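# Move the wooden block from bench onto cart floor

## Task

Lift the wooden block from the bench and lay it flat on the cart's floor at the handle end, next to the profiles. The drop flap must stay open, and anything already in place must still be in place at the finish. At the end the grippers hold nothing, the hands are away from the cart, and the robot has released the block and backed off. It must touch nothing, and must not have fallen or be left leaning.

## Robot and tools

ROBOT. An RB-Y1: a two-wheel drive base with two rear casters, a folding torso (the lower part, the leg, bends at ankle, knee and hip), a head camera and two 7-joint arms with parallel grippers. The base is 0.58 m wide, reaching 0.10 m in front of the drive axle and 0.57 m behind it. Spinning in place it sweeps a 0.58 m radius. It cannot move sideways. Each wrist has a camera box sticking out sideways that can strike things; at the start the robot is up to 0.73 m wide because of them.

FRAMES. Base frame: origin on the floor between the drive wheels, x ahead, y to the left, z up, metres. The chest, left_hand and right_hand readings are in this frame. A hand point sits between the finger pads, 0.03 m back from the tips; fingers point along the hand's -z, and close along its x. Printed hand positions can be off, more when reaching far or carrying weight. base_odometry is relative to where the base began, heading in rad (left positive, -3.142 to 3.142); it counts wheel rotation only, so slip looks like travel or turning.

TOOLS.
move: one action, plus optional "cameras" (list of head_camera, left_wrist_camera, right_wrist_camera or all; [] for none) and "blocking" (default true: return when everything is at rest; false: return in about 0.5 s while motion continues). Allowed combinations: base and/or joints, optionally with min_time_s or contact_limits; or target alone or with min_time_s; or contact_limits alone. No action just reports state and pictures.
- base: a relative motion, not a pose. {"x_m_s", "turn_rad_s", "for_s"}: forward speed in m/s (0.005 to 1.5 either sign, or 0), left turn rate in rad/s (0.02 to 1.509 either sign, or 0), held for for_s seconds (0.1 to 5). Omitted speeds are 0. Acceleration is 0.4 m/s² (turns 0.5 rad/s²); distance is roughly speed times duration, and the base may coast up to about 3 s afterward. Combined fast commands are scaled down.
- joints: absolute targets by name. Torso: torso_squat_rad 0 to 1.2 (bigger lowers chest), torso_shift_rad -0.3 to 0.6 (hips forward), torso_pitch_rad -0.2 to 1.4 (forward bow), torso_yaw_rad -1.5 to 1.5 (left positive; lift arms outward at least 0.2 rad first). The torso also obeys combined limits: squat+shift<=1.52; squat-shift+pitch<=1.57; shift+0.5pitch-0.4squat<=0.7; shift+0.3pitch-0.5squat<=0.39. Arms (rad): shoulder_pitch ±2.356 (negative swings forward and up); left shoulder_roll 0 to 3.141 outward, right shoulder_roll -3.141 to 0 (negative outward); shoulder_yaw ±2.094; elbow -2.617 to 0.01 (negative bends); forearm_roll ±3.141; wrist_pitch -1.57 to 1.919; hand_roll ±2.705. Grippers left_gripper_m/right_gripper_m 0 to 0.1 m opening. Head: head_pan_rad ±0.523, head_tilt_rad -0.35 to 1.57 (positive looks down).
- target: an absolute pose for one hand: side "left"/"right", x, y, z in metres in the base frame (-3 to 3), quat_wxyz in the format the hand lines print. It is converted once to joint angles, so the path curves; split long moves into short steps. It cannot be sent while another move still runs.
- min_time_s: 0.1 to 8 s, the shortest duration for arm, head and torso motions in that action. Quick torso moves can tip the robot, especially with arms forward or a load.
- contact_limits: per gripper current cap in mA, 200 to 672.5 (start value 672.5), persisting until changed; lower means softer grip.
wait: seconds 0 to 10; commands nothing, returns state (early if earlier moves finish).
stop: brakes all running motions; optional cameras.
zoom_image: camera name and region [x0, y0, x1, y1] pixels from top-left of its latest image, at most 504 by 504.
read_manual: section "licences"; only licence text.
finished_scene: scene = number of the scene being ended; irreversible.

GRASPING. Command an opening at least 0.005 m narrower than the object; the pads then squeeze about 44 to 55 N and may report off_target, which is fine. Each arm carries at most 3 kg.

RESULTS. "move" reads done or the worst status. Hand status: reached (within 10 mm and 2 degrees), short (with the miss distance) or refused (with reason; later calls in that reply are skipped). Joint statuses: done, moving, off_target (rested away from target, may still push), stopped, time_out, contact_stop (torso only), limit_stop_at_<name> (built-in limit or self-collision guard), not_followed (arm command held back by the arm collision check, flagged as "joint command not followed"), torque_fault (10 s freeze), limit_stop_at_motor_heat. A stop you did not order blocks the rest of that reply's calls. on_its_own lists unrequested behaviour. lidar_m: 12 distances, 30-degree sectors counter-clockwise from straight ahead (4th left, 7th behind, 10th right), sensing only at 0.23 m height; "-" is nothing seen. wheel_motors_off 1 means the wheels are disabled for 2 s after stalling. motor_effort: wheel effort percent, bracket is peak; above about 30 at rest suggests pushing. Joint torques, external torques, wrist force/torque (uncalibrated, offsets up to 16 N) and motor temperatures are also given; MOTOR HOT appears at 65 °C, and 80 °C brakes an arm.

AVOID. Dropping or flinging the block, releasing it while moving, slamming into the bench or cart, hard pushes, arms pressing or striking each other (including fingers and camera boxes), driving into furniture, catching the upper body under edges, leaning until wheels lift, and long stretched or overloaded holds. Camera images can lag slightly behind the state.

Each tool is called by a JSON object that holds its "fn" and its "kwargs".

## Session

{"fn": "move", "kwargs": {}}

Scene clock: 0.00 s.
Joint torques (N m): no reading
External joint torques (N m): no reading
Motor temperatures (°C): left_arm=[31 28 32 36 35 33 38] | right_arm=[34 31 32 30 36 36 34]
Wrist force (N): no reading
Wrist torque (N m): no reading
Wrist force, peak (N): no reading
base_odometry: x=+0.000 y=+0.000 heading=+0.000
lidar_m: 0.65 0.68 1.56 4.82 1.63 1.14 1.08 1.13 1.47 3.50 0.97 0.70
base_status: not commanded
joint_positions: torso_squat_rad=+0.350 torso_shift_rad=+0.000 torso_pitch_rad=+0.000 torso_yaw_rad=+0.000 left_shoulder_pitch_rad=+0.049 left_shoulder_roll_rad=+0.015 left_shoulder_yaw_rad=+0.041 left_elbow_rad=-0.149 left_forearm_roll_rad=+0.010 left_wrist_pitch_rad=-0.019 left_hand_roll_rad=+0.045 left_gripper_m=+0.099 right_shoulder_pitch_rad=-0.033 right_shoulder_roll_rad=-0.038 right_shoulder_yaw_rad=+0.024 right_elbow_rad=-0.125 right_forearm_roll_rad=-0.047 right_wrist_pitch_rad=+0.032 right_hand_roll_rad=-0.022 right_gripper_m=+0.099 head_pan_rad=+0.000 head_tilt_rad=+0.400
joint_status: not commanded
wheel_motors_off: 0
motor_effort: left_wheel=+0 right_wheel=+0
chest: x=-0.2280 y=+0.0001 z=+1.2475 quat_wxyz=(+1.000, +0.000, +0.000, +0.000) (m; base frame)
left_hand: x=-0.1861 y=+0.2354 z=+0.5638 quat_wxyz=(+0.997, +0.009, -0.062, +0.055) (m; base frame)
right_hand: x=-0.1506 y=-0.2464 z=+0.5666 quat_wxyz=(+0.998, -0.015, -0.063, -0.016) (m; base frame)
pictures: head_camera, left_wrist_camera, right_wrist_camera

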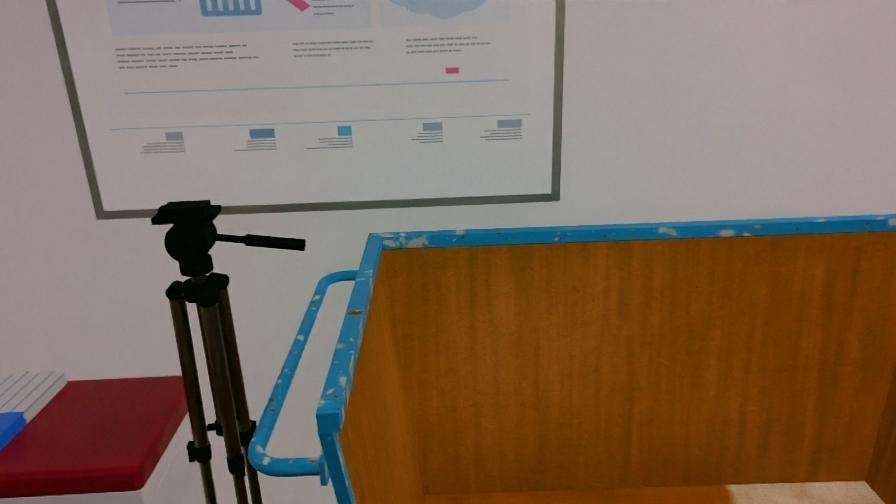

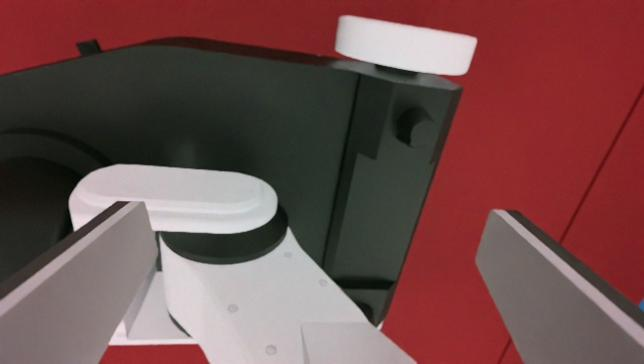

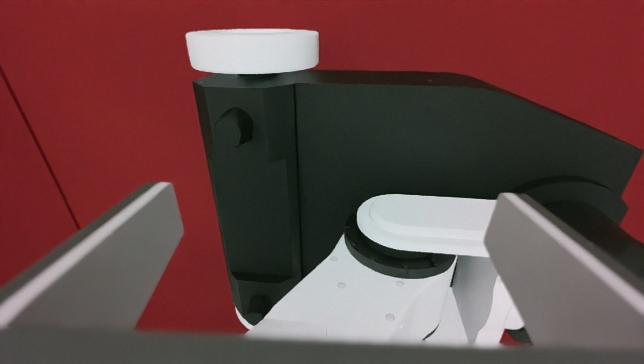

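{"fn": "move", "kwargs": {"joints": {"head_tilt_rad": 0.8}, "cameras": ["head_camera"]}}

{"fn": "move", "kwargs": {"joints": {"head_tilt_rad": 0.7, "head_pan_rad": -0.52}, "cameras": ["head_camera"]}}

{"fn": "move", "kwargs": {"joints": {"head_tilt_rad": 0.5, "head_pan_rad": 0.52}, "cameras": ["head_camera"]}}

Scene clock: 2.57 s.
Joint torques (N m): left_arm=[-0.77 -0.34 0.59 0.13 -0.08 -0.66 -0.01] | right_arm=[-2.05 -0.87 -0.71 -0.05 -0.02 -0.18 0.04]
External joint torques (N m): left_arm=[-0.15 -1 0.55 0.11 -0.08 -0.31 -0.01] | right_arm=[0.21 0.62 -0.66 0.26 -0.06 0.11 0.03]
Wrist force (N): left_arm=[-0.2 1.4 -8.4] | right_arm=[-2.0 1.2 -4.8]
Wrist torque (N m): left_arm=[-0.30 0.07 0.08] | right_arm=[-0.12 -0.09 -0.09]
Wrist force, peak (N): left_arm=[-0.2 1.9 -8.4] | right_arm=[-2.1 1.2 -5.5]
move: done
base_odometry: x=+0.000 y=+0.000 heading=+0.000
lidar_m: 0.65 0.68 1.55 4.82 1.62 1.14 1.08 1.12 1.47 3.52 0.99 0.70
base_status: not commanded
joint_positions: torso_squat_rad=+0.350 torso_shift_rad=+0.000 torso_pitch_rad=+0.000 torso_yaw_rad=+0.000 left_shoulder_pitch_rad=+0.049 left_shoulder_roll_rad=+0.015 left_shoulder_yaw_rad=+0.041 left_elbow_rad=-0.149 left_forearm_roll_rad=+0.010 left_wrist_pitch_rad=-0.019 left_hand_roll_rad=+0.045 left_gripper_m=+0.099 right_shoulder_pitch_rad=-0.033 right_shoulder_roll_rad=-0.038 right_shoulder_yaw_rad=+0.024 right_elbow_rad=-0.125 right_forearm_roll_rad=-0.047 right_wrist_pitch_rad=+0.032 right_hand_roll_rad=-0.022 right_gripper_m=+0.099 head_pan_rad=+0.000 head_tilt_rad=+0.800
joint_status: all done
wheel_motors_off: 0
motor_effort: left_wheel=+0(1) right_wheel=-1(2)
chest: x=-0.2280 y=+0.0001 z=+1.2475 quat_wxyz=(+1.000, +0.000, +0.000, +0.000) (m; base frame)
left_hand: x=-0.1861 y=+0.2354 z=+0.5638 quat_wxyz=(+0.997, +0.009, -0.062, +0.055) (m; base frame)
right_hand: x=-0.1506 y=-0.2464 z=+0.5666 quat_wxyz=(+0.998, -0.015, -0.063, -0.016) (m; base frame)
pictures: head_camera
camera_calibration:
head_camera: T_world_to_cam=[[-0.00443635, -0.999504, -0.0311766, 0.0434261], [-0.676342, 0.0259634, -0.73613, 0.977865], [0.736575, 0.0178203, -0.676122, 1.07557], [0, 0, 0, 1]] pos_world=[-0.130674, -0.00115112, 1.44841]

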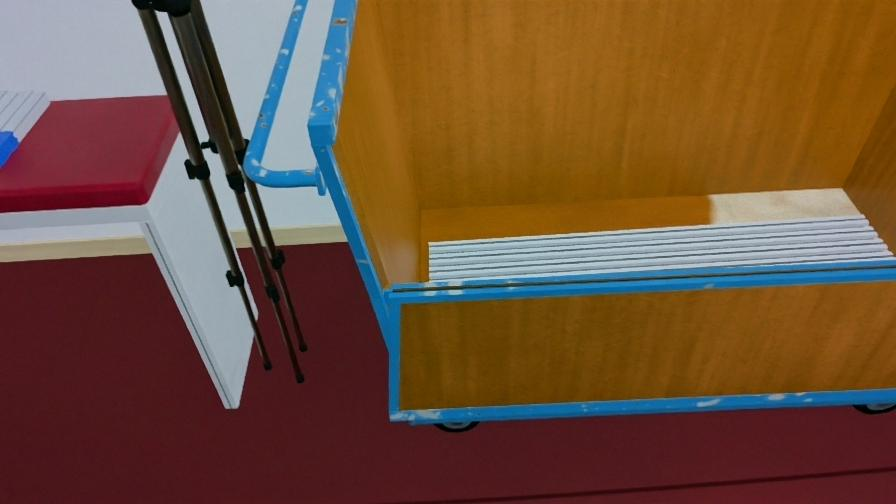

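Scene clock: 3.57 s.
Joint torques (N m): left_arm=[-1.14 -0.21 0.65 -0.06 -0.06 -0.67 -0.03] | right_arm=[-2.33 -0.97 -0.86 -0.04 -0.12 -0.23 -0.03]
External joint torques (N m): left_arm=[-0.51 -0.87 0.61 -0.07 -0.07 -0.32 -0.02] | right_arm=[-0.08 0.52 -0.81 0.27 -0.16 0.06 -0.03]
Wrist force (N): left_arm=[-0.1 1.6 -7.3] | right_arm=[-2.0 1.1 -4.9]
Wrist torque (N m): left_arm=[-0.37 0.14 0.07] | right_arm=[-0.10 -0.08 -0.07]
Wrist force, peak (N): left_arm=[0.0 2.0 -8.1] | right_arm=[-1.6 1.5 -5.6]
move: done
base_odometry: x=+0.000 y=+0.000 heading=+0.000
lidar_m: 0.66 0.67 1.57 4.83 1.63 1.13 1.06 1.11 1.47 3.51 0.98 0.69
base_status: not commanded
joint_positions: torso_squat_rad=+0.350 torso_shift_rad=+0.000 torso_pitch_rad=+0.000 torso_yaw_rad=+0.000 left_shoulder_pitch_rad=+0.049 left_shoulder_roll_rad=+0.015 left_shoulder_yaw_rad=+0.041 left_elbow_rad=-0.149 left_forearm_roll_rad=+0.010 left_wrist_pitch_rad=-0.019 left_hand_roll_rad=+0.045 left_gripper_m=+0.099 right_shoulder_pitch_rad=-0.033 right_shoulder_roll_rad=-0.038 right_shoulder_yaw_rad=+0.024 right_elbow_rad=-0.125 right_forearm_roll_rad=-0.047 right_wrist_pitch_rad=+0.032 right_hand_roll_rad=-0.022 right_gripper_m=+0.099 head_pan_rad=-0.520 head_tilt_rad=+0.700
joint_status: all done
wheel_motors_off: 0
motor_effort: left_wheel=+1(1) right_wheel=+1(2)
chest: x=-0.2280 y=+0.0001 z=+1.2475 quat_wxyz=(+1.000, +0.000, +0.000, +0.000) (m; base frame)
left_hand: x=-0.1861 y=+0.2354 z=+0.5638 quat_wxyz=(+0.997, +0.009, -0.062, +0.055) (m; base frame)
right_hand: x=-0.1506 y=-0.2464 z=+0.5666 quat_wxyz=(+0.998, -0.015, -0.063, -0.016) (m; base frame)
pictures: head_camera
camera_calibration:
head_camera: T_world_to_cam=[[-0.497734, -0.866759, -0.031459, -0.057845], [-0.507354, 0.320382, -0.799967, 1.10502], [0.703457, -0.38221, -0.599219, 0.957513], [0, 0, 0, 1]] pos_world=[-0.141724, -0.0381954, 1.45592]

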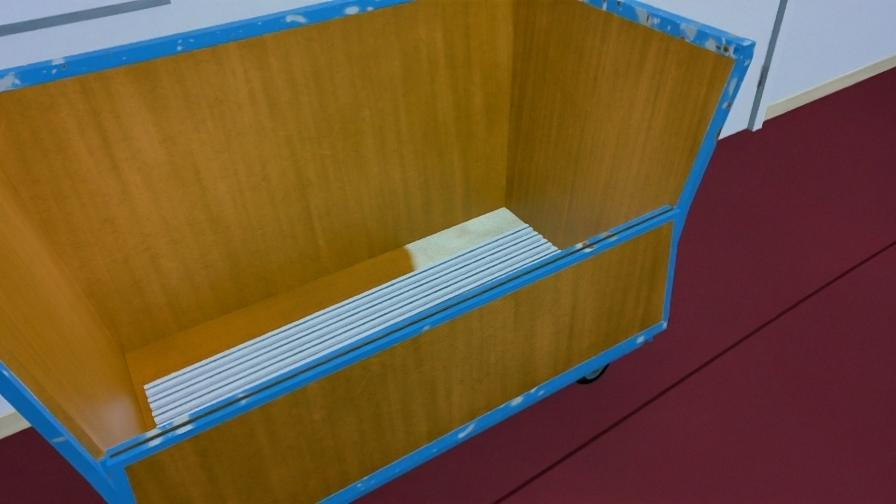

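Scene clock: 4.93 s.
Joint torques (N m): left_arm=[-1.11 -0.11 1 -0.03 -0.03 -0.67 -0.03] | right_arm=[-2.32 -0.85 -0.78 -0.01 -0.06 -0.27 0.01]
External joint torques (N m): left_arm=[-0.48 -0.78 0.96 -0.05 -0.03 -0.32 -0.03] | right_arm=[-0.07 0.65 -0.73 0.3 -0.09 0.02 0]
Wrist force (N): left_arm=[-0.3 1.4 -7.8] | right_arm=[-1.6 0.9 -4.8]
Wrist torque (N m): left_arm=[-0.32 0.15 0.10] | right_arm=[-0.09 -0.01 -0.07]
Wrist force, peak (N): left_arm=[0.2 1.8 -8.5] | right_arm=[-2.0 1.0 -5.6]
move: done
base_odometry: x=+0.000 y=+0.000 heading=+0.000
lidar_m: 0.64 0.67 1.56 4.83 1.62 1.14 1.07 1.12 1.47 3.52 0.97 0.69
base_status: not commanded
joint_positions: torso_squat_rad=+0.350 torso_shift_rad=+0.000 torso_pitch_rad=+0.000 torso_yaw_rad=+0.000 left_shoulder_pitch_rad=+0.049 left_shoulder_roll_rad=+0.015 left_shoulder_yaw_rad=+0.041 left_elbow_rad=-0.149 left_forearm_roll_rad=+0.010 left_wrist_pitch_rad=-0.019 left_hand_roll_rad=+0.045 left_gripper_m=+0.099 right_shoulder_pitch_rad=-0.033 right_shoulder_roll_rad=-0.038 right_shoulder_yaw_rad=+0.024 right_elbow_rad=-0.125 right_forearm_roll_rad=-0.047 right_wrist_pitch_rad=+0.032 right_hand_roll_rad=-0.022 right_gripper_m=+0.099 head_pan_rad=+0.520 head_tilt_rad=+0.500
joint_status: all done
wheel_motors_off: 0
motor_effort: left_wheel=+0(1) right_wheel=+1(2)
chest: x=-0.2280 y=+0.0001 z=+1.2475 quat_wxyz=(+1.000, +0.000, +0.000, +0.000) (m; base frame)
left_hand: x=-0.1861 y=+0.2354 z=+0.5638 quat_wxyz=(+0.997, +0.009, -0.062, +0.055) (m; base frame)
right_hand: x=-0.1506 y=-0.2464 z=+0.5666 quat_wxyz=(+0.998, -0.015, -0.063, -0.016) (m; base frame)
pictures: head_camera
camera_calibration:
head_camera: T_world_to_cam=[[0.500889, -0.864953, -0.0310857, 0.147395], [-0.384926, -0.190452, -0.903084, 1.27964], [0.775205, 0.464311, -0.428338, 0.724842], [0, 0, 0, 1]] pos_world=[-0.143163, 0.0346483, 1.47068]

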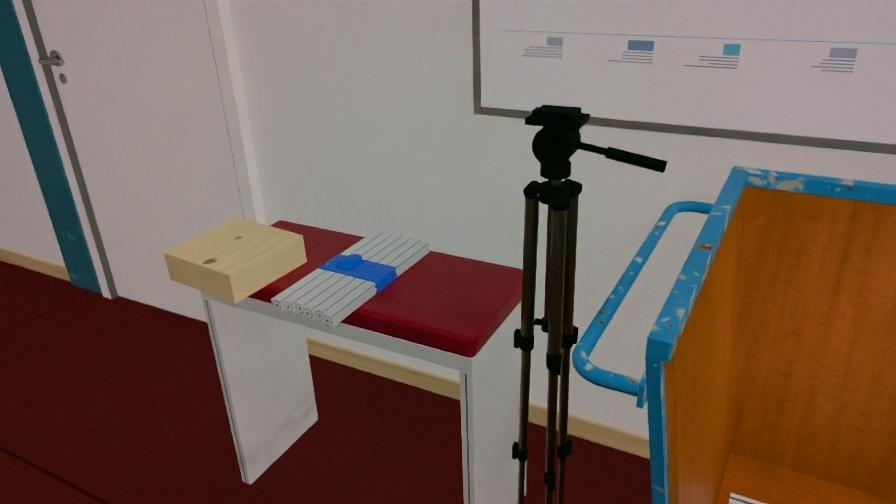

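{"fn": "move", "kwargs": {"joints": {"head_tilt_rad": 0.8, "head_pan_rad": 0.2}, "cameras": ["head_camera"]}}

{"fn": "zoom_image", "kwargs": {"camera": "head_camera", "region": [400, 0, 896, 500]}}

Scene clock: 13.80 s.
Joint torques (N m): left_arm=[-0.78 -0.1 0.66 0.18 0.08 -0.71 0] | right_arm=[-2.44 -0.68 -0.6 0.02 -0.16 -0.22 -0.03]
External joint torques (N m): left_arm=[-0.15 -0.76 0.62 0.16 0.07 -0.36 0.01] | right_arm=[-0.18 0.81 -0.55 0.33 -0.2 0.07 -0.04]
Wrist force (N): left_arm=[-0.4 1.3 -7.8] | right_arm=[-1.9 1.2 -5.0]
Wrist torque (N m): left_arm=[-0.33 0.06 0.07] | right_arm=[-0.11 -0.09 -0.09]
Wrist force, peak (N): left_arm=[0.0 1.5 -8.4] | right_arm=[-1.8 1.2 -5.5]
move: done
base_odometry: x=+0.000 y=+0.000 heading=+0.000
lidar_m: 0.65 0.69 1.56 4.83 1.63 1.14 1.07 1.12 1.48 3.51 0.99 0.69
base_status: not commanded
joint_positions: torso_squat_rad=+0.350 torso_shift_rad=+0.000 torso_pitch_rad=+0.000 torso_yaw_rad=+0.000 left_shoulder_pitch_rad=+0.049 left_shoulder_roll_rad=+0.015 left_shoulder_yaw_rad=+0.041 left_elbow_rad=-0.149 left_forearm_roll_rad=+0.010 left_wrist_pitch_rad=-0.019 left_hand_roll_rad=+0.045 left_gripper_m=+0.099 right_shoulder_pitch_rad=-0.033 right_shoulder_roll_rad=-0.038 right_shoulder_yaw_rad=+0.024 right_elbow_rad=-0.125 right_forearm_roll_rad=-0.047 right_wrist_pitch_rad=+0.032 right_hand_roll_rad=-0.022 right_gripper_m=+0.099 head_pan_rad=+0.200 head_tilt_rad=+0.800
joint_status: all done
wheel_motors_off: 0
motor_effort: left_wheel=+0(1) right_wheel=+0(1)
chest: x=-0.2280 y=+0.0001 z=+1.2475 quat_wxyz=(+1.000, +0.000, +0.000, +0.000) (m; base frame)
left_hand: x=-0.1861 y=+0.2354 z=+0.5638 quat_wxyz=(+0.997, +0.009, -0.062, +0.055) (m; base frame)
right_hand: x=-0.1506 y=-0.2464 z=+0.5666 quat_wxyz=(+0.998, -0.015, -0.063, -0.016) (m; base frame)
pictures: head_camera
camera_calibration:
head_camera: T_world_to_cam=[[0.194232, -0.980461, -0.0311491, 0.0842794], [-0.668042, -0.108955, -0.736104, 0.979534], [0.718327, 0.163784, -0.676152, 1.07186], [0, 0, 0, 1]] pos_world=[-0.131948, 0.0138042, 1.44841]

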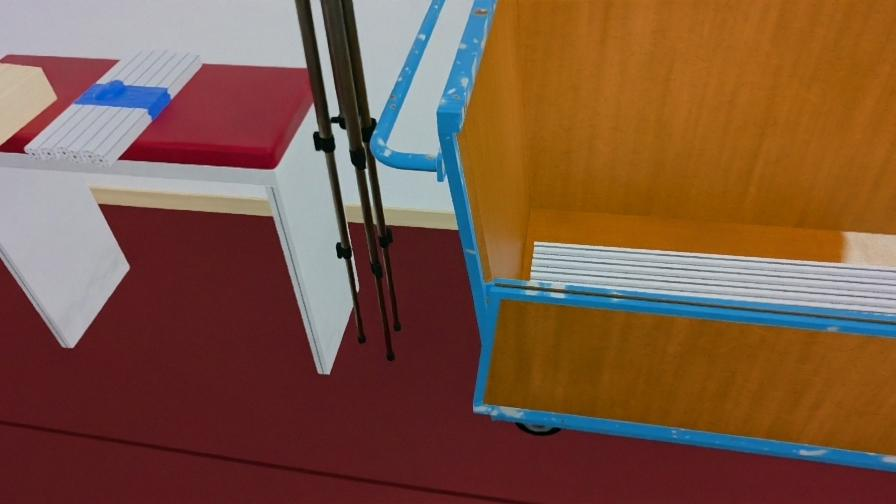

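Scaled by 1.008 from the camera's 896x504 image, which has a finer 1280x720 frame.

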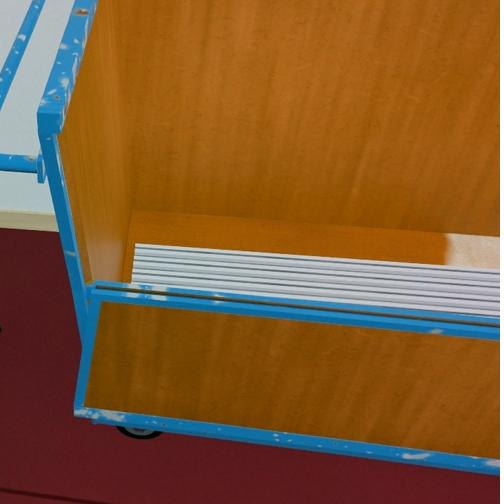

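{"fn": "move", "kwargs": {"joints": {"torso_squat_rad": 0.8, "head_tilt_rad": 0.7, "head_pan_rad": 0.0}, "cameras": ["head_camera"]}}

{"fn": "zoom_image", "kwargs": {"camera": "head_camera", "region": [200, 0, 700, 500]}}

Scene clock: 20.83 s.
Joint torques (N m): left_arm=[-0.89 0.21 0.67 0.03 -0.12 -0.63 -0.01] | right_arm=[-2.06 -0.92 -0.47 0.07 -0.03 -0.17 -0.07]
External joint torques (N m): left_arm=[-0.26 -0.45 0.63 0.01 -0.13 -0.28 -0.01] | right_arm=[0.2 0.57 -0.42 0.38 -0.07 0.13 -0.08]
Wrist force (N): left_arm=[-0.6 0.9 -7.6] | right_arm=[-1.8 1.2 -5.3]
Wrist torque (N m): left_arm=[-0.27 0.10 0.09] | right_arm=[-0.09 -0.05 -0.07]
Wrist force, peak (N): left_arm=[-0.4 1.4 -8.4] | right_arm=[-2.3 1.5 -5.3]
move: done
base_odometry: x=+0.000 y=+0.000 heading=+0.000
lidar_m: 0.65 0.69 1.54 4.83 1.62 1.14 1.07 1.12 1.48 3.50 1.00 0.69
base_status: not commanded
joint_positions: torso_squat_rad=+0.800 torso_shift_rad=+0.000 torso_pitch_rad=+0.000 torso_yaw_rad=+0.000 left_shoulder_pitch_rad=+0.049 left_shoulder_roll_rad=+0.015 left_shoulder_yaw_rad=+0.041 left_elbow_rad=-0.149 left_forearm_roll_rad=+0.010 left_wrist_pitch_rad=-0.019 left_hand_roll_rad=+0.045 left_gripper_m=+0.099 right_shoulder_pitch_rad=-0.033 right_shoulder_roll_rad=-0.038 right_shoulder_yaw_rad=+0.024 right_elbow_rad=-0.125 right_forearm_roll_rad=-0.047 right_wrist_pitch_rad=+0.032 right_hand_roll_rad=-0.022 right_gripper_m=+0.099 head_pan_rad=+0.000 head_tilt_rad=+0.700
joint_status: all done
wheel_motors_off: 0
motor_effort: left_wheel=+0(2) right_wheel=+0(3)
chest: x=-0.2281 y=+0.0001 z=+1.0776 quat_wxyz=(+1.000, +0.000, +0.000, +0.000) (m; base frame)
left_hand: x=-0.1861 y=+0.2354 z=+0.3940 quat_wxyz=(+0.997, +0.009, -0.062, +0.055) (m; base frame)
right_hand: x=-0.1505 y=-0.2464 z=+0.3968 quat_wxyz=(+0.998, -0.015, -0.063, -0.016) (m; base frame)
pictures: head_camera
camera_calibration:
head_camera: T_world_to_cam=[[-0.00129497, -0.999504, -0.0314608, 0.0390418], [-0.599385, 0.0259589, -0.80004, 0.950278], [0.80046, 0.0178211, -0.599121, 0.875668], [0, 0, 0, 1]] pos_world=[-0.131305, -0.00125113, 1.28612]

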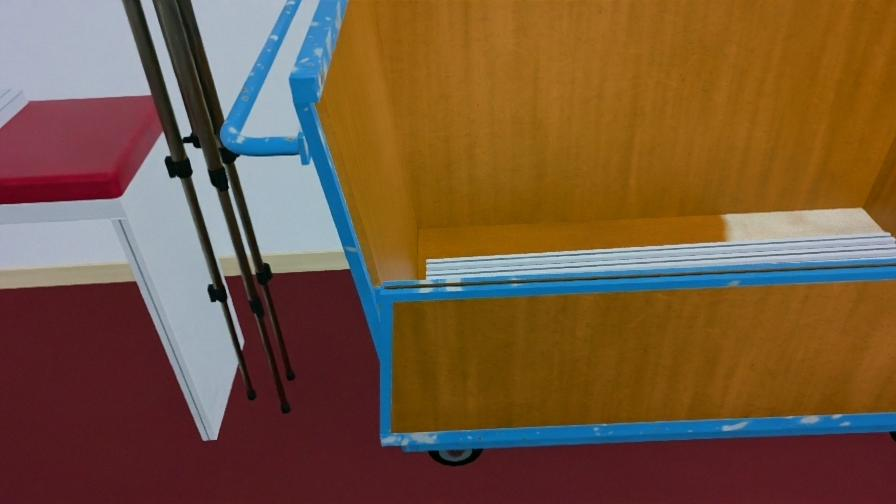

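Scaled by 1.008 from the camera's 896x504 image, which has a finer 1280x720 frame.

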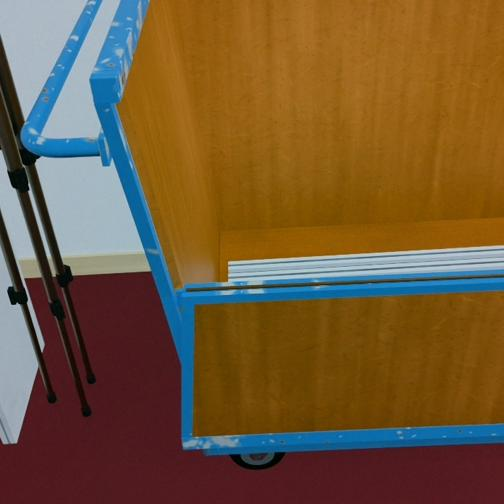

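{"fn": "move", "kwargs": {"joints": {"torso_squat_rad": 0.05, "head_tilt_rad": 1.1, "head_pan_rad": 0.0}, "base": {"x_m_s": 0.2, "for_s": 1.6}, "cameras": ["head_camera"]}}

{"fn": "zoom_image", "kwargs": {"camera": "head_camera", "region": [200, 0, 700, 500]}}

Scene clock: 39.00 s.
Joint torques (N m): left_arm=[-0.4 -0.24 0.79 0.13 -0.08 -0.63 0.03] | right_arm=[-2.03 -0.79 -0.83 -0.02 -0.09 -0.39 -0.04]
External joint torques (N m): left_arm=[0.23 -0.9 0.75 0.11 -0.08 -0.28 0.03] | right_arm=[0.22 0.71 -0.78 0.29 -0.13 -0.1 -0.05]
Wrist force (N): left_arm=[-0.2 1.1 -8.1] | right_arm=[-1.3 1.5 -4.7]
Wrist torque (N m): left_arm=[-0.27 0.07 0.11] | right_arm=[-0.14 -0.03 -0.10]
Wrist force, peak (N): left_arm=[-0.9 1.3 -8.7] | right_arm=[-1.8 1.3 -5.6]
move: done
base_odometry: x=+0.320 y=+0.000 heading=+0.000
lidar_m: 0.34 0.33 0.77 3.78 2.11 1.48 1.40 1.44 1.90 4.55 0.52 0.35
base_status: done (sent for 1.6 of 1.6 s)
joint_positions: torso_squat_rad=+0.050 torso_shift_rad=+0.000 torso_pitch_rad=+0.000 torso_yaw_rad=+0.000 left_shoulder_pitch_rad=+0.049 left_shoulder_roll_rad=+0.015 left_shoulder_yaw_rad=+0.041 left_elbow_rad=-0.149 left_forearm_roll_rad=+0.010 left_wrist_pitch_rad=-0.019 left_hand_roll_rad=+0.045 left_gripper_m=+0.099 right_shoulder_pitch_rad=-0.033 right_shoulder_roll_rad=-0.038 right_shoulder_yaw_rad=+0.024 right_elbow_rad=-0.125 right_forearm_roll_rad=-0.047 right_wrist_pitch_rad=+0.032 right_hand_roll_rad=-0.022 right_gripper_m=+0.099 head_pan_rad=+0.000 head_tilt_rad=+1.100
joint_status: all done
wheel_motors_off: 0
motor_effort: left_wheel=+1(52) right_wheel=-2(28)
chest: x=-0.2279 y=+0.0001 z=+1.2891 quat_wxyz=(+1.000, +0.000, +0.000, +0.000) (m; base frame)
left_hand: x=-0.1861 y=+0.2354 z=+0.6054 quat_wxyz=(+0.997, +0.009, -0.062, +0.055) (m; base frame)
right_hand: x=-0.1506 y=-0.2464 z=+0.6082 quat_wxyz=(+0.998, -0.015, -0.062, -0.016) (m; base frame)
pictures: head_camera
camera_calibration:
head_camera: T_world_to_cam=[[-0.0134536, -0.999504, -0.0284708, 0.0388358], [-0.863728, 0.0259622, -0.503289, 0.623172], [0.503778, 0.0178199, -0.863649, 1.33495], [0, 0, 0, 1]] pos_world=[-0.133747, -0.00115112, 1.46767]

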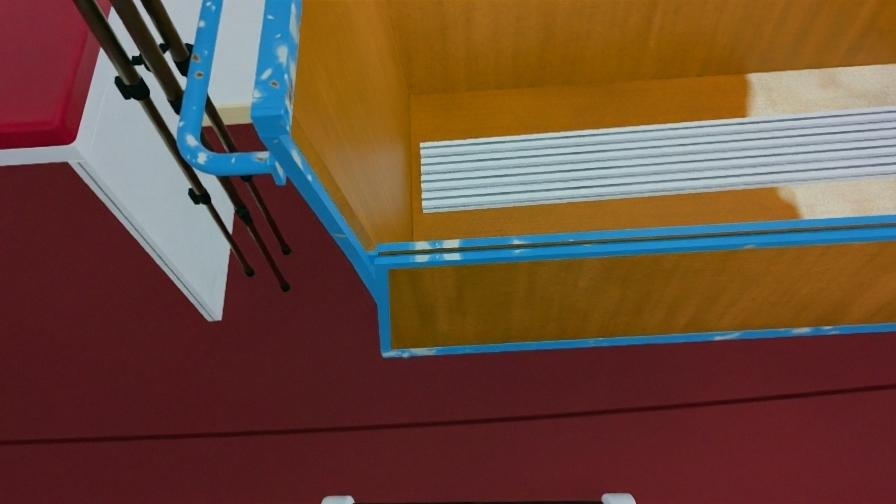

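Scaled by 1.008 from the camera's 896x504 image, which has a finer 1280x720 frame.

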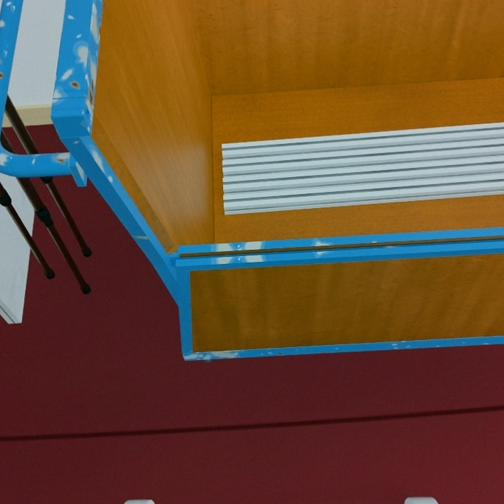

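{"fn": "move", "kwargs": {"joints": {"torso_squat_rad": 0.35, "head_tilt_rad": 0.6}, "base": {"x_m_s": -0.3, "for_s": 1.233}, "cameras": []}}

{"fn": "move", "kwargs": {"base": {"turn_rad_s": 0.6, "for_s": 2.618}, "cameras": ["head_camera"]}}

Scene clock: 69.37 s.
Joint torques (N m): left_arm=[-0.81 -0.37 0.79 0.17 -0.02 -0.51 0.03] | right_arm=[-2.31 -0.71 -0.71 -0.11 -0.12 -0.09 -0.02]
External joint torques (N m): left_arm=[-0.17 -1.03 0.75 0.16 -0.02 -0.16 0.04] | right_arm=[-0.04 0.79 -0.66 0.2 -0.15 0.2 -0.03]
Wrist force (N): left_arm=[0.4 1.3 -7.3] | right_arm=[-1.5 0.9 -5.0]
Wrist torque (N m): left_arm=[-0.31 0.15 0.08] | right_arm=[-0.10 -0.02 -0.08]
Wrist force, peak (N): left_arm=[-0.1 1.8 -8.3] | right_arm=[-2.2 1.5 -5.4]
move: done
base_odometry: x=-0.050 y=+0.000 heading=+0.002
lidar_m: 0.71 1.06 1.58 5.00 1.54 1.08 1.03 1.06 1.41 3.39 1.06 0.75
base_status: done (sent for 1.23 of 1.23 s)
joint_positions: torso_squat_rad=+0.350 torso_shift_rad=+0.000 torso_pitch_rad=+0.000 torso_yaw_rad=+0.000 left_shoulder_pitch_rad=+0.049 left_shoulder_roll_rad=+0.015 left_shoulder_yaw_rad=+0.041 left_elbow_rad=-0.149 left_forearm_roll_rad=+0.010 left_wrist_pitch_rad=-0.019 left_hand_roll_rad=+0.045 left_gripper_m=+0.099 right_shoulder_pitch_rad=-0.033 right_shoulder_roll_rad=-0.038 right_shoulder_yaw_rad=+0.024 right_elbow_rad=-0.125 right_forearm_roll_rad=-0.047 right_wrist_pitch_rad=+0.032 right_hand_roll_rad=-0.022 right_gripper_m=+0.099 head_pan_rad=+0.000 head_tilt_rad=+0.600
joint_status: all done
wheel_motors_off: 0
motor_effort: left_wheel=+23(42) right_wheel=-24(30)
chest: x=-0.2281 y=+0.0001 z=+1.2475 quat_wxyz=(+1.000, +0.000, +0.000, +0.000) (m; base frame)
left_hand: x=-0.1861 y=+0.2354 z=+0.5638 quat_wxyz=(+0.997, +0.009, -0.062, +0.055) (m; base frame)
right_hand: x=-0.1505 y=-0.2464 z=+0.5666 quat_wxyz=(+0.998, -0.015, -0.063, -0.016) (m; base frame)
pictures: none
No camera images: "cameras" was empty.

Scene clock: 73.53 s.
Joint torques (N m): left_arm=[-1.1 -0.19 1.07 0.19 -0.15 -0.51 -0.06] | right_arm=[-2.43 -0.98 -0.71 -0.08 -0.07 -0.25 -0.09]
External joint torques (N m): left_arm=[-0.47 -0.86 1.03 0.18 -0.15 -0.16 -0.05] | right_arm=[-0.17 0.51 -0.66 0.23 -0.11 0.04 -0.1]
Wrist force (N): left_arm=[0.0 1.5 -7.9] | right_arm=[-1.5 1.0 -5.0]
Wrist torque (N m): left_arm=[-0.35 0.11 0.07] | right_arm=[-0.09 -0.01 -0.07]
Wrist force, peak (N): left_arm=[0.0 1.9 -8.4] | right_arm=[-1.4 1.1 -5.6]
move: done
base_odometry: x=-0.050 y=+0.000 heading=+1.582
lidar_m: 4.60 1.51 1.06 1.01 1.05 1.42 3.56 1.04 0.76 0.72 1.06 1.58
base_status: done (sent for 2.63 of 2.63 s)
joint_positions: torso_squat_rad=+0.350 torso_shift_rad=+0.000 torso_pitch_rad=+0.000 torso_yaw_rad=+0.000 left_shoulder_pitch_rad=+0.049 left_shoulder_roll_rad=+0.015 left_shoulder_yaw_rad=+0.041 left_elbow_rad=-0.149 left_forearm_roll_rad=+0.010 left_wrist_pitch_rad=-0.019 left_hand_roll_rad=+0.045 left_gripper_m=+0.099 right_shoulder_pitch_rad=-0.033 right_shoulder_roll_rad=-0.038 right_shoulder_yaw_rad=+0.024 right_elbow_rad=-0.125 right_forearm_roll_rad=-0.047 right_wrist_pitch_rad=+0.032 right_hand_roll_rad=-0.022 right_gripper_m=+0.099 head_pan_rad=+0.000 head_tilt_rad=+0.600
joint_status: not commanded
wheel_motors_off: 0
motor_effort: left_wheel=+9(46) right_wheel=+18(55)
chest: x=-0.2281 y=+0.0001 z=+1.2475 quat_wxyz=(+1.000, +0.000, +0.000, +0.000) (m; base frame)
left_hand: x=-0.1861 y=+0.2354 z=+0.5639 quat_wxyz=(+0.997, +0.009, -0.062, +0.055) (m; base frame)
right_hand: x=-0.1505 y=-0.2464 z=+0.5666 quat_wxyz=(+0.998, -0.015, -0.063, -0.016) (m; base frame)
pictures: head_camera
camera_calibration:
head_camera: T_world_to_cam=[[0.00193154, -0.999502, -0.0314874, 0.0450819], [-0.516619, 0.0259627, -0.855822, 1.184], [0.856214, 0.01792, -0.516311, 0.868925], [0, 0, 0, 1]] pos_world=[-0.132398, -0.00125137, 1.46335]

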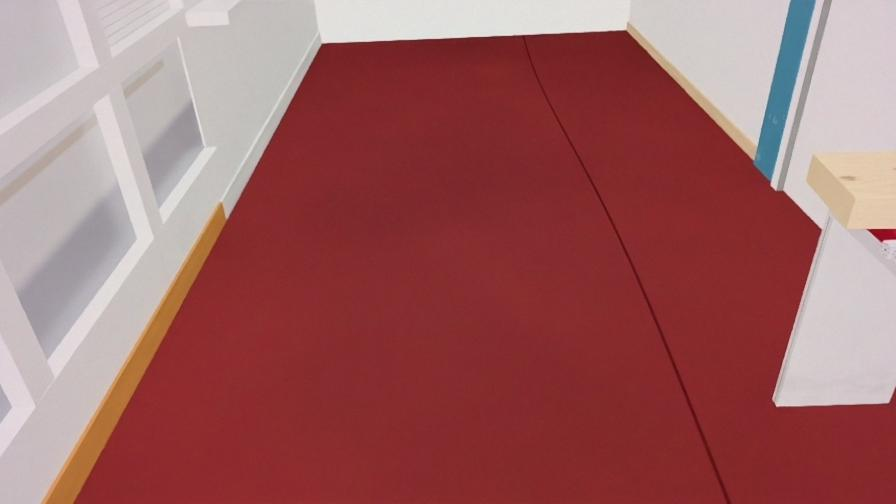

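{"fn": "move", "kwargs": {"base": {"x_m_s": 0.35, "for_s": 3.2}, "cameras": []}}

{"fn": "move", "kwargs": {"base": {"turn_rad_s": -0.6, "for_s": 2.63}, "joints": {"head_tilt_rad": 0.7}, "cameras": ["head_camera"]}}

{"fn": "zoom_image", "kwargs": {"camera": "head_camera", "region": [250, 0, 754, 504]}}

Scene clock: 79.90 s.
Joint torques (N m): left_arm=[-0.25 -0.15 0.82 0.13 -0.09 -0.65 -0.08] | right_arm=[-2.16 -0.85 -0.39 0.19 -0.03 -0.24 -0.11]
External joint torques (N m): left_arm=[0.38 -0.82 0.78 0.11 -0.09 -0.3 -0.07] | right_arm=[0.09 0.65 -0.34 0.5 -0.06 0.06 -0.12]
Wrist force (N): left_arm=[0.0 1.9 -7.8] | right_arm=[-1.6 1.0 -4.9]
Wrist torque (N m): left_arm=[-0.35 0.13 0.09] | right_arm=[-0.10 -0.02 -0.08]
Wrist force, peak (N): left_arm=[0.8 1.5 -8.4] | right_arm=[-2.1 1.2 -5.6]
move: done
base_odometry: x=-0.063 y=+1.120 heading=+1.583
lidar_m: 4.50 1.56 1.12 1.06 1.08 1.45 3.74 1.20 1.06 0.90 1.55 2.06
base_status: done (sent for 3.2 of 3.2 s)
joint_positions: torso_squat_rad=+0.350 torso_shift_rad=+0.000 torso_pitch_rad=+0.000 torso_yaw_rad=+0.000 left_shoulder_pitch_rad=+0.049 left_shoulder_roll_rad=+0.015 left_shoulder_yaw_rad=+0.041 left_elbow_rad=-0.149 left_forearm_roll_rad=+0.010 left_wrist_pitch_rad=-0.019 left_hand_roll_rad=+0.045 left_gripper_m=+0.099 right_shoulder_pitch_rad=-0.033 right_shoulder_roll_rad=-0.038 right_shoulder_yaw_rad=+0.024 right_elbow_rad=-0.125 right_forearm_roll_rad=-0.047 right_wrist_pitch_rad=+0.032 right_hand_roll_rad=-0.022 right_gripper_m=+0.099 head_pan_rad=+0.000 head_tilt_rad=+0.600
joint_status: not commanded
wheel_motors_off: 0
motor_effort: left_wheel=+18(47) right_wheel=-17(50)
chest: x=-0.2279 y=+0.0001 z=+1.2475 quat_wxyz=(+1.000, +0.000, +0.000, +0.000) (m; base frame)
left_hand: x=-0.1861 y=+0.2354 z=+0.5639 quat_wxyz=(+0.997, +0.009, -0.062, +0.055) (m; base frame)
right_hand: x=-0.1505 y=-0.2464 z=+0.5666 quat_wxyz=(+0.998, -0.015, -0.062, -0.016) (m; base frame)
pictures: none
No camera images: "cameras" was empty.

Scene clock: 84.07 s.
Joint torques (N m): left_arm=[-0.6 -0.12 0.62 0.11 0.01 -0.64 -0.02] | right_arm=[-2.29 -0.98 -0.95 0.13 -0.07 -0.13 -0.06]
External joint torques (N m): left_arm=[0.02 -0.78 0.58 0.09 0 -0.28 -0.01] | right_arm=[-0.04 0.52 -0.9 0.44 -0.11 0.16 -0.07]
Wrist force (N): left_arm=[-0.2 1.2 -7.2] | right_arm=[-1.4 1.1 -4.9]
Wrist torque (N m): left_arm=[-0.31 0.13 0.06] | right_arm=[-0.11 -0.03 -0.11]
Wrist force, peak (N): left_arm=[0.3 1.4 -8.2] | right_arm=[-2.1 1.2 -5.4]
move: done
base_odometry: x=-0.063 y=+1.120 heading=+0.004
lidar_m: 0.90 0.91 2.01 4.51 1.60 1.12 1.05 1.10 1.45 3.49 1.18 1.03
base_status: done (sent for 2.63 of 2.63 s)
joint_positions: torso_squat_rad=+0.350 torso_shift_rad=+0.000 torso_pitch_rad=+0.000 torso_yaw_rad=+0.000 left_shoulder_pitch_rad=+0.049 left_shoulder_roll_rad=+0.015 left_shoulder_yaw_rad=+0.041 left_elbow_rad=-0.149 left_forearm_roll_rad=+0.010 left_wrist_pitch_rad=-0.019 left_hand_roll_rad=+0.045 left_gripper_m=+0.099 right_shoulder_pitch_rad=-0.033 right_shoulder_roll_rad=-0.038 right_shoulder_yaw_rad=+0.024 right_elbow_rad=-0.125 right_forearm_roll_rad=-0.047 right_wrist_pitch_rad=+0.032 right_hand_roll_rad=-0.022 right_gripper_m=+0.099 head_pan_rad=+0.000 head_tilt_rad=+0.700
joint_status: all done
wheel_motors_off: 0
motor_effort: left_wheel=+20(46) right_wheel=+1(52)
chest: x=-0.2280 y=+0.0001 z=+1.2475 quat_wxyz=(+1.000, +0.000, +0.000, +0.000) (m; base frame)
left_hand: x=-0.1861 y=+0.2354 z=+0.5639 quat_wxyz=(+0.997, +0.009, -0.062, +0.055) (m; base frame)
right_hand: x=-0.1505 y=-0.2464 z=+0.5666 quat_wxyz=(+0.998, -0.015, -0.063, -0.016) (m; base frame)
pictures: head_camera
camera_calibration:
head_camera: T_world_to_cam=[[-0.00122579, -0.999502, -0.031523, 0.0444835], [-0.599562, 0.0259633, -0.799907, 1.08603], [0.800327, 0.0179195, -0.599296, 0.977476], [0, 0, 0, 1]] pos_world=[-0.131105, -0.00125137, 1.45592]

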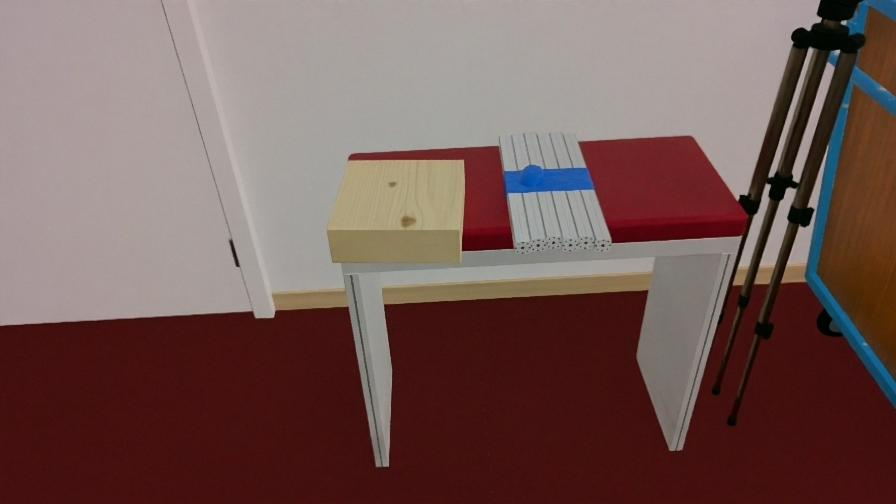

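Scaled by 1.000.

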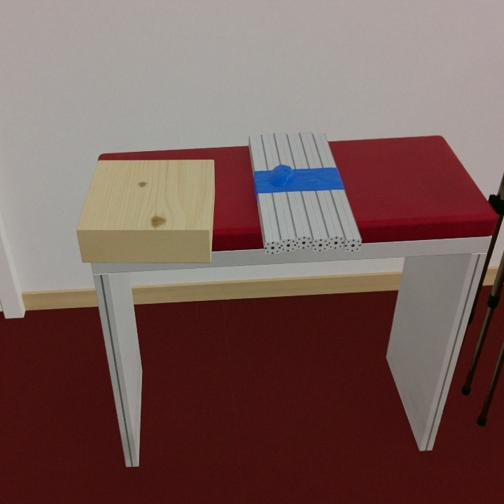

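{"fn": "move", "kwargs": {"base": {"x_m_s": 0.2, "for_s": 1.25}, "joints": {"head_tilt_rad": 0.9, "torso_squat_rad": 0.05}, "cameras": ["head_camera"]}}

{"fn": "zoom_image", "kwargs": {"camera": "head_camera", "region": [200, 100, 600, 400]}}

{"fn": "move", "kwargs": {"joints": {"head_tilt_rad": 0.7, "torso_squat_rad": 0.8}, "cameras": ["head_camera"]}}

{"fn": "zoom_image", "kwargs": {"camera": "head_camera", "region": [200, 100, 600, 400]}}

Scene clock: 97.03 s.
Joint torques (N m): left_arm=[-0.3 -0.06 0.7 0.01 -0.05 -0.7 0.02] | right_arm=[-1.75 -0.68 -0.74 0.2 -0.11 -0.24 0]
External joint torques (N m): left_arm=[0.33 -0.72 0.65 -0.01 -0.05 -0.34 0.02] | right_arm=[0.5 0.81 -0.69 0.51 -0.15 0.05 0]
Wrist force (N): left_arm=[0.5 2.0 -7.6] | right_arm=[-1.8 1.1 -4.6]
Wrist torque (N m): left_arm=[-0.40 0.21 0.10] | right_arm=[-0.11 -0.06 -0.07]
Wrist force, peak (N): left_arm=[0.5 1.2 -8.8] | right_arm=[-2.3 0.5 -5.5]
move: done
base_odometry: x=+0.190 y=+1.121 heading=+0.003
lidar_m: 0.93 0.65 1.68 4.06 1.98 1.38 1.31 1.37 1.80 2.06 1.06 0.83
base_status: done (sent for 1.27 of 1.27 s)
joint_positions: torso_squat_rad=+0.050 torso_shift_rad=+0.000 torso_pitch_rad=+0.000 torso_yaw_rad=+0.000 left_shoulder_pitch_rad=+0.049 left_shoulder_roll_rad=+0.015 left_shoulder_yaw_rad=+0.041 left_elbow_rad=-0.149 left_forearm_roll_rad=+0.010 left_wrist_pitch_rad=-0.019 left_hand_roll_rad=+0.045 left_gripper_m=+0.099 right_shoulder_pitch_rad=-0.033 right_shoulder_roll_rad=-0.038 right_shoulder_yaw_rad=+0.024 right_elbow_rad=-0.125 right_forearm_roll_rad=-0.047 right_wrist_pitch_rad=+0.032 right_hand_roll_rad=-0.022 right_gripper_m=+0.099 head_pan_rad=+0.000 head_tilt_rad=+0.900
joint_status: all done
wheel_motors_off: 0
motor_effort: left_wheel=-12(49) right_wheel=+13(45)
chest: x=-0.2280 y=+0.0001 z=+1.2891 quat_wxyz=(+1.000, +0.000, +0.000, +0.000) (m; base frame)
left_hand: x=-0.1861 y=+0.2354 z=+0.6054 quat_wxyz=(+0.997, +0.009, -0.062, +0.055) (m; base frame)
right_hand: x=-0.1505 y=-0.2464 z=+0.6082 quat_wxyz=(+0.998, -0.015, -0.062, -0.016) (m; base frame)
pictures: head_camera
camera_calibration:
head_camera: T_world_to_cam=[[-0.00752782, -0.999504, -0.0305758, 0.0430926], [-0.74653, 0.0259608, -0.664845, 0.887939], [0.665309, 0.0178209, -0.746355, 1.19358], [0, 0, 0, 1]] pos_world=[-0.130904, -0.00125113, 1.48249]

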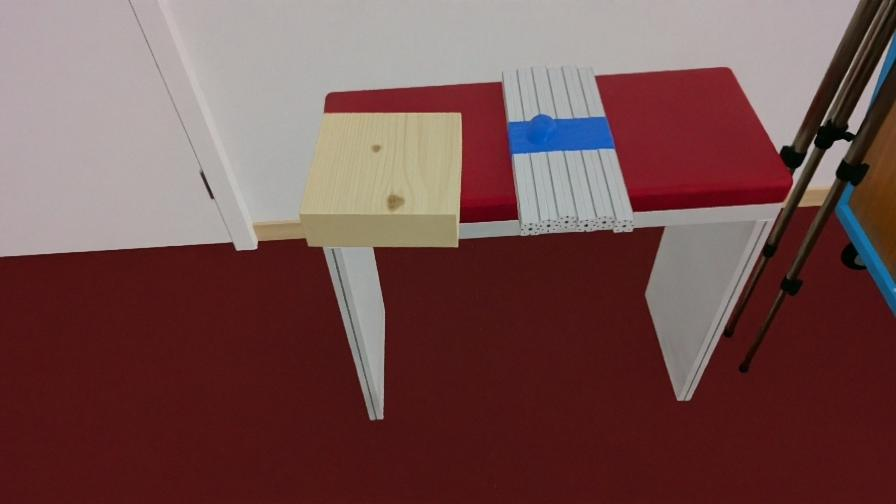

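Scaled by 1.260 from the camera's 896x504 image, which has a finer 1280x720 frame.

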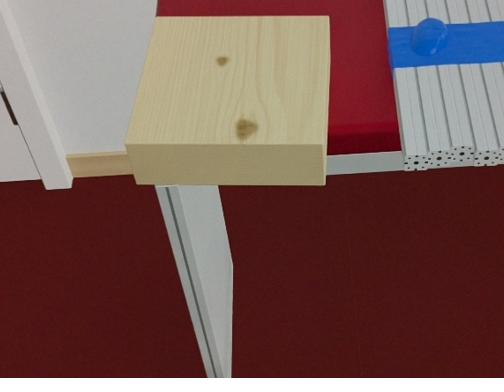

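Scene clock: 100.40 s.
Joint torques (N m): left_arm=[-0.49 -0.16 0.54 0.13 0.01 -0.67 -0.06] | right_arm=[-2.25 -0.92 -0.62 0.11 -0.01 -0.34 -0.04]
External joint torques (N m): left_arm=[0.14 -0.83 0.5 0.12 0 -0.32 -0.05] | right_arm=[0.01 0.57 -0.57 0.42 -0.05 -0.05 -0.05]
Wrist force (N): left_arm=[-0.1 1.8 -7.5] | right_arm=[-1.9 1.2 -4.8]
Wrist torque (N m): left_arm=[-0.37 0.17 0.05] | right_arm=[-0.10 -0.09 -0.10]
Wrist force, peak (N): left_arm=[-0.3 1.2 -8.6] | right_arm=[-1.7 1.2 -5.8]
move: done
base_odometry: x=+0.190 y=+1.121 heading=+0.003
lidar_m: 0.92 0.65 1.66 4.06 1.99 1.39 1.31 1.36 1.80 2.06 1.06 0.82
base_status: not commanded
joint_positions: torso_squat_rad=+0.800 torso_shift_rad=+0.000 torso_pitch_rad=+0.000 torso_yaw_rad=+0.000 left_shoulder_pitch_rad=+0.049 left_shoulder_roll_rad=+0.015 left_shoulder_yaw_rad=+0.041 left_elbow_rad=-0.149 left_forearm_roll_rad=+0.010 left_wrist_pitch_rad=-0.019 left_hand_roll_rad=+0.045 left_gripper_m=+0.099 right_shoulder_pitch_rad=-0.033 right_shoulder_roll_rad=-0.038 right_shoulder_yaw_rad=+0.024 right_elbow_rad=-0.125 right_forearm_roll_rad=-0.047 right_wrist_pitch_rad=+0.032 right_hand_roll_rad=-0.022 right_gripper_m=+0.099 head_pan_rad=+0.000 head_tilt_rad=+0.700
joint_status: all done
wheel_motors_off: 0
motor_effort: left_wheel=-13(13) right_wheel=+14(16)
chest: x=-0.2281 y=+0.0001 z=+1.0776 quat_wxyz=(+1.000, +0.000, +0.000, +0.000) (m; base frame)
left_hand: x=-0.1860 y=+0.2354 z=+0.3940 quat_wxyz=(+0.997, +0.009, -0.062, +0.055) (m; base frame)
right_hand: x=-0.1505 y=-0.2464 z=+0.3968 quat_wxyz=(+0.998, -0.015, -0.063, -0.016) (m; base frame)
pictures: head_camera
camera_calibration:
head_camera: T_world_to_cam=[[-0.00121591, -0.999502, -0.0315218, 0.0391305], [-0.599387, 0.0259604, -0.800039, 0.950276], [0.800459, 0.017921, -0.59912, 0.875667], [0, 0, 0, 1]] pos_world=[-0.131305, -0.00125138, 1.28612]

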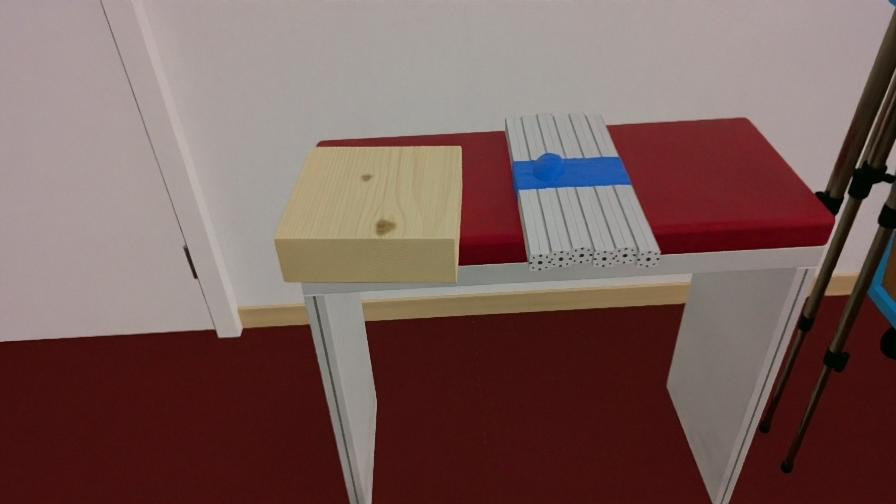

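Scaled by 1.260 from the camera's 896x504 image, which has a finer 1280x720 frame.

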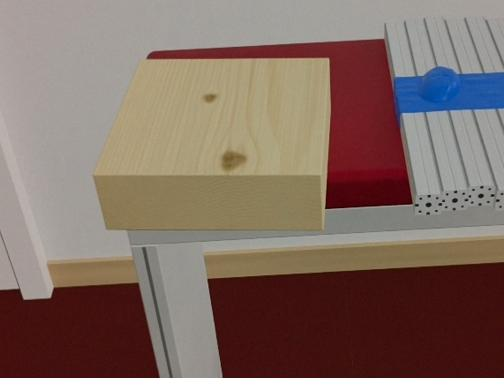

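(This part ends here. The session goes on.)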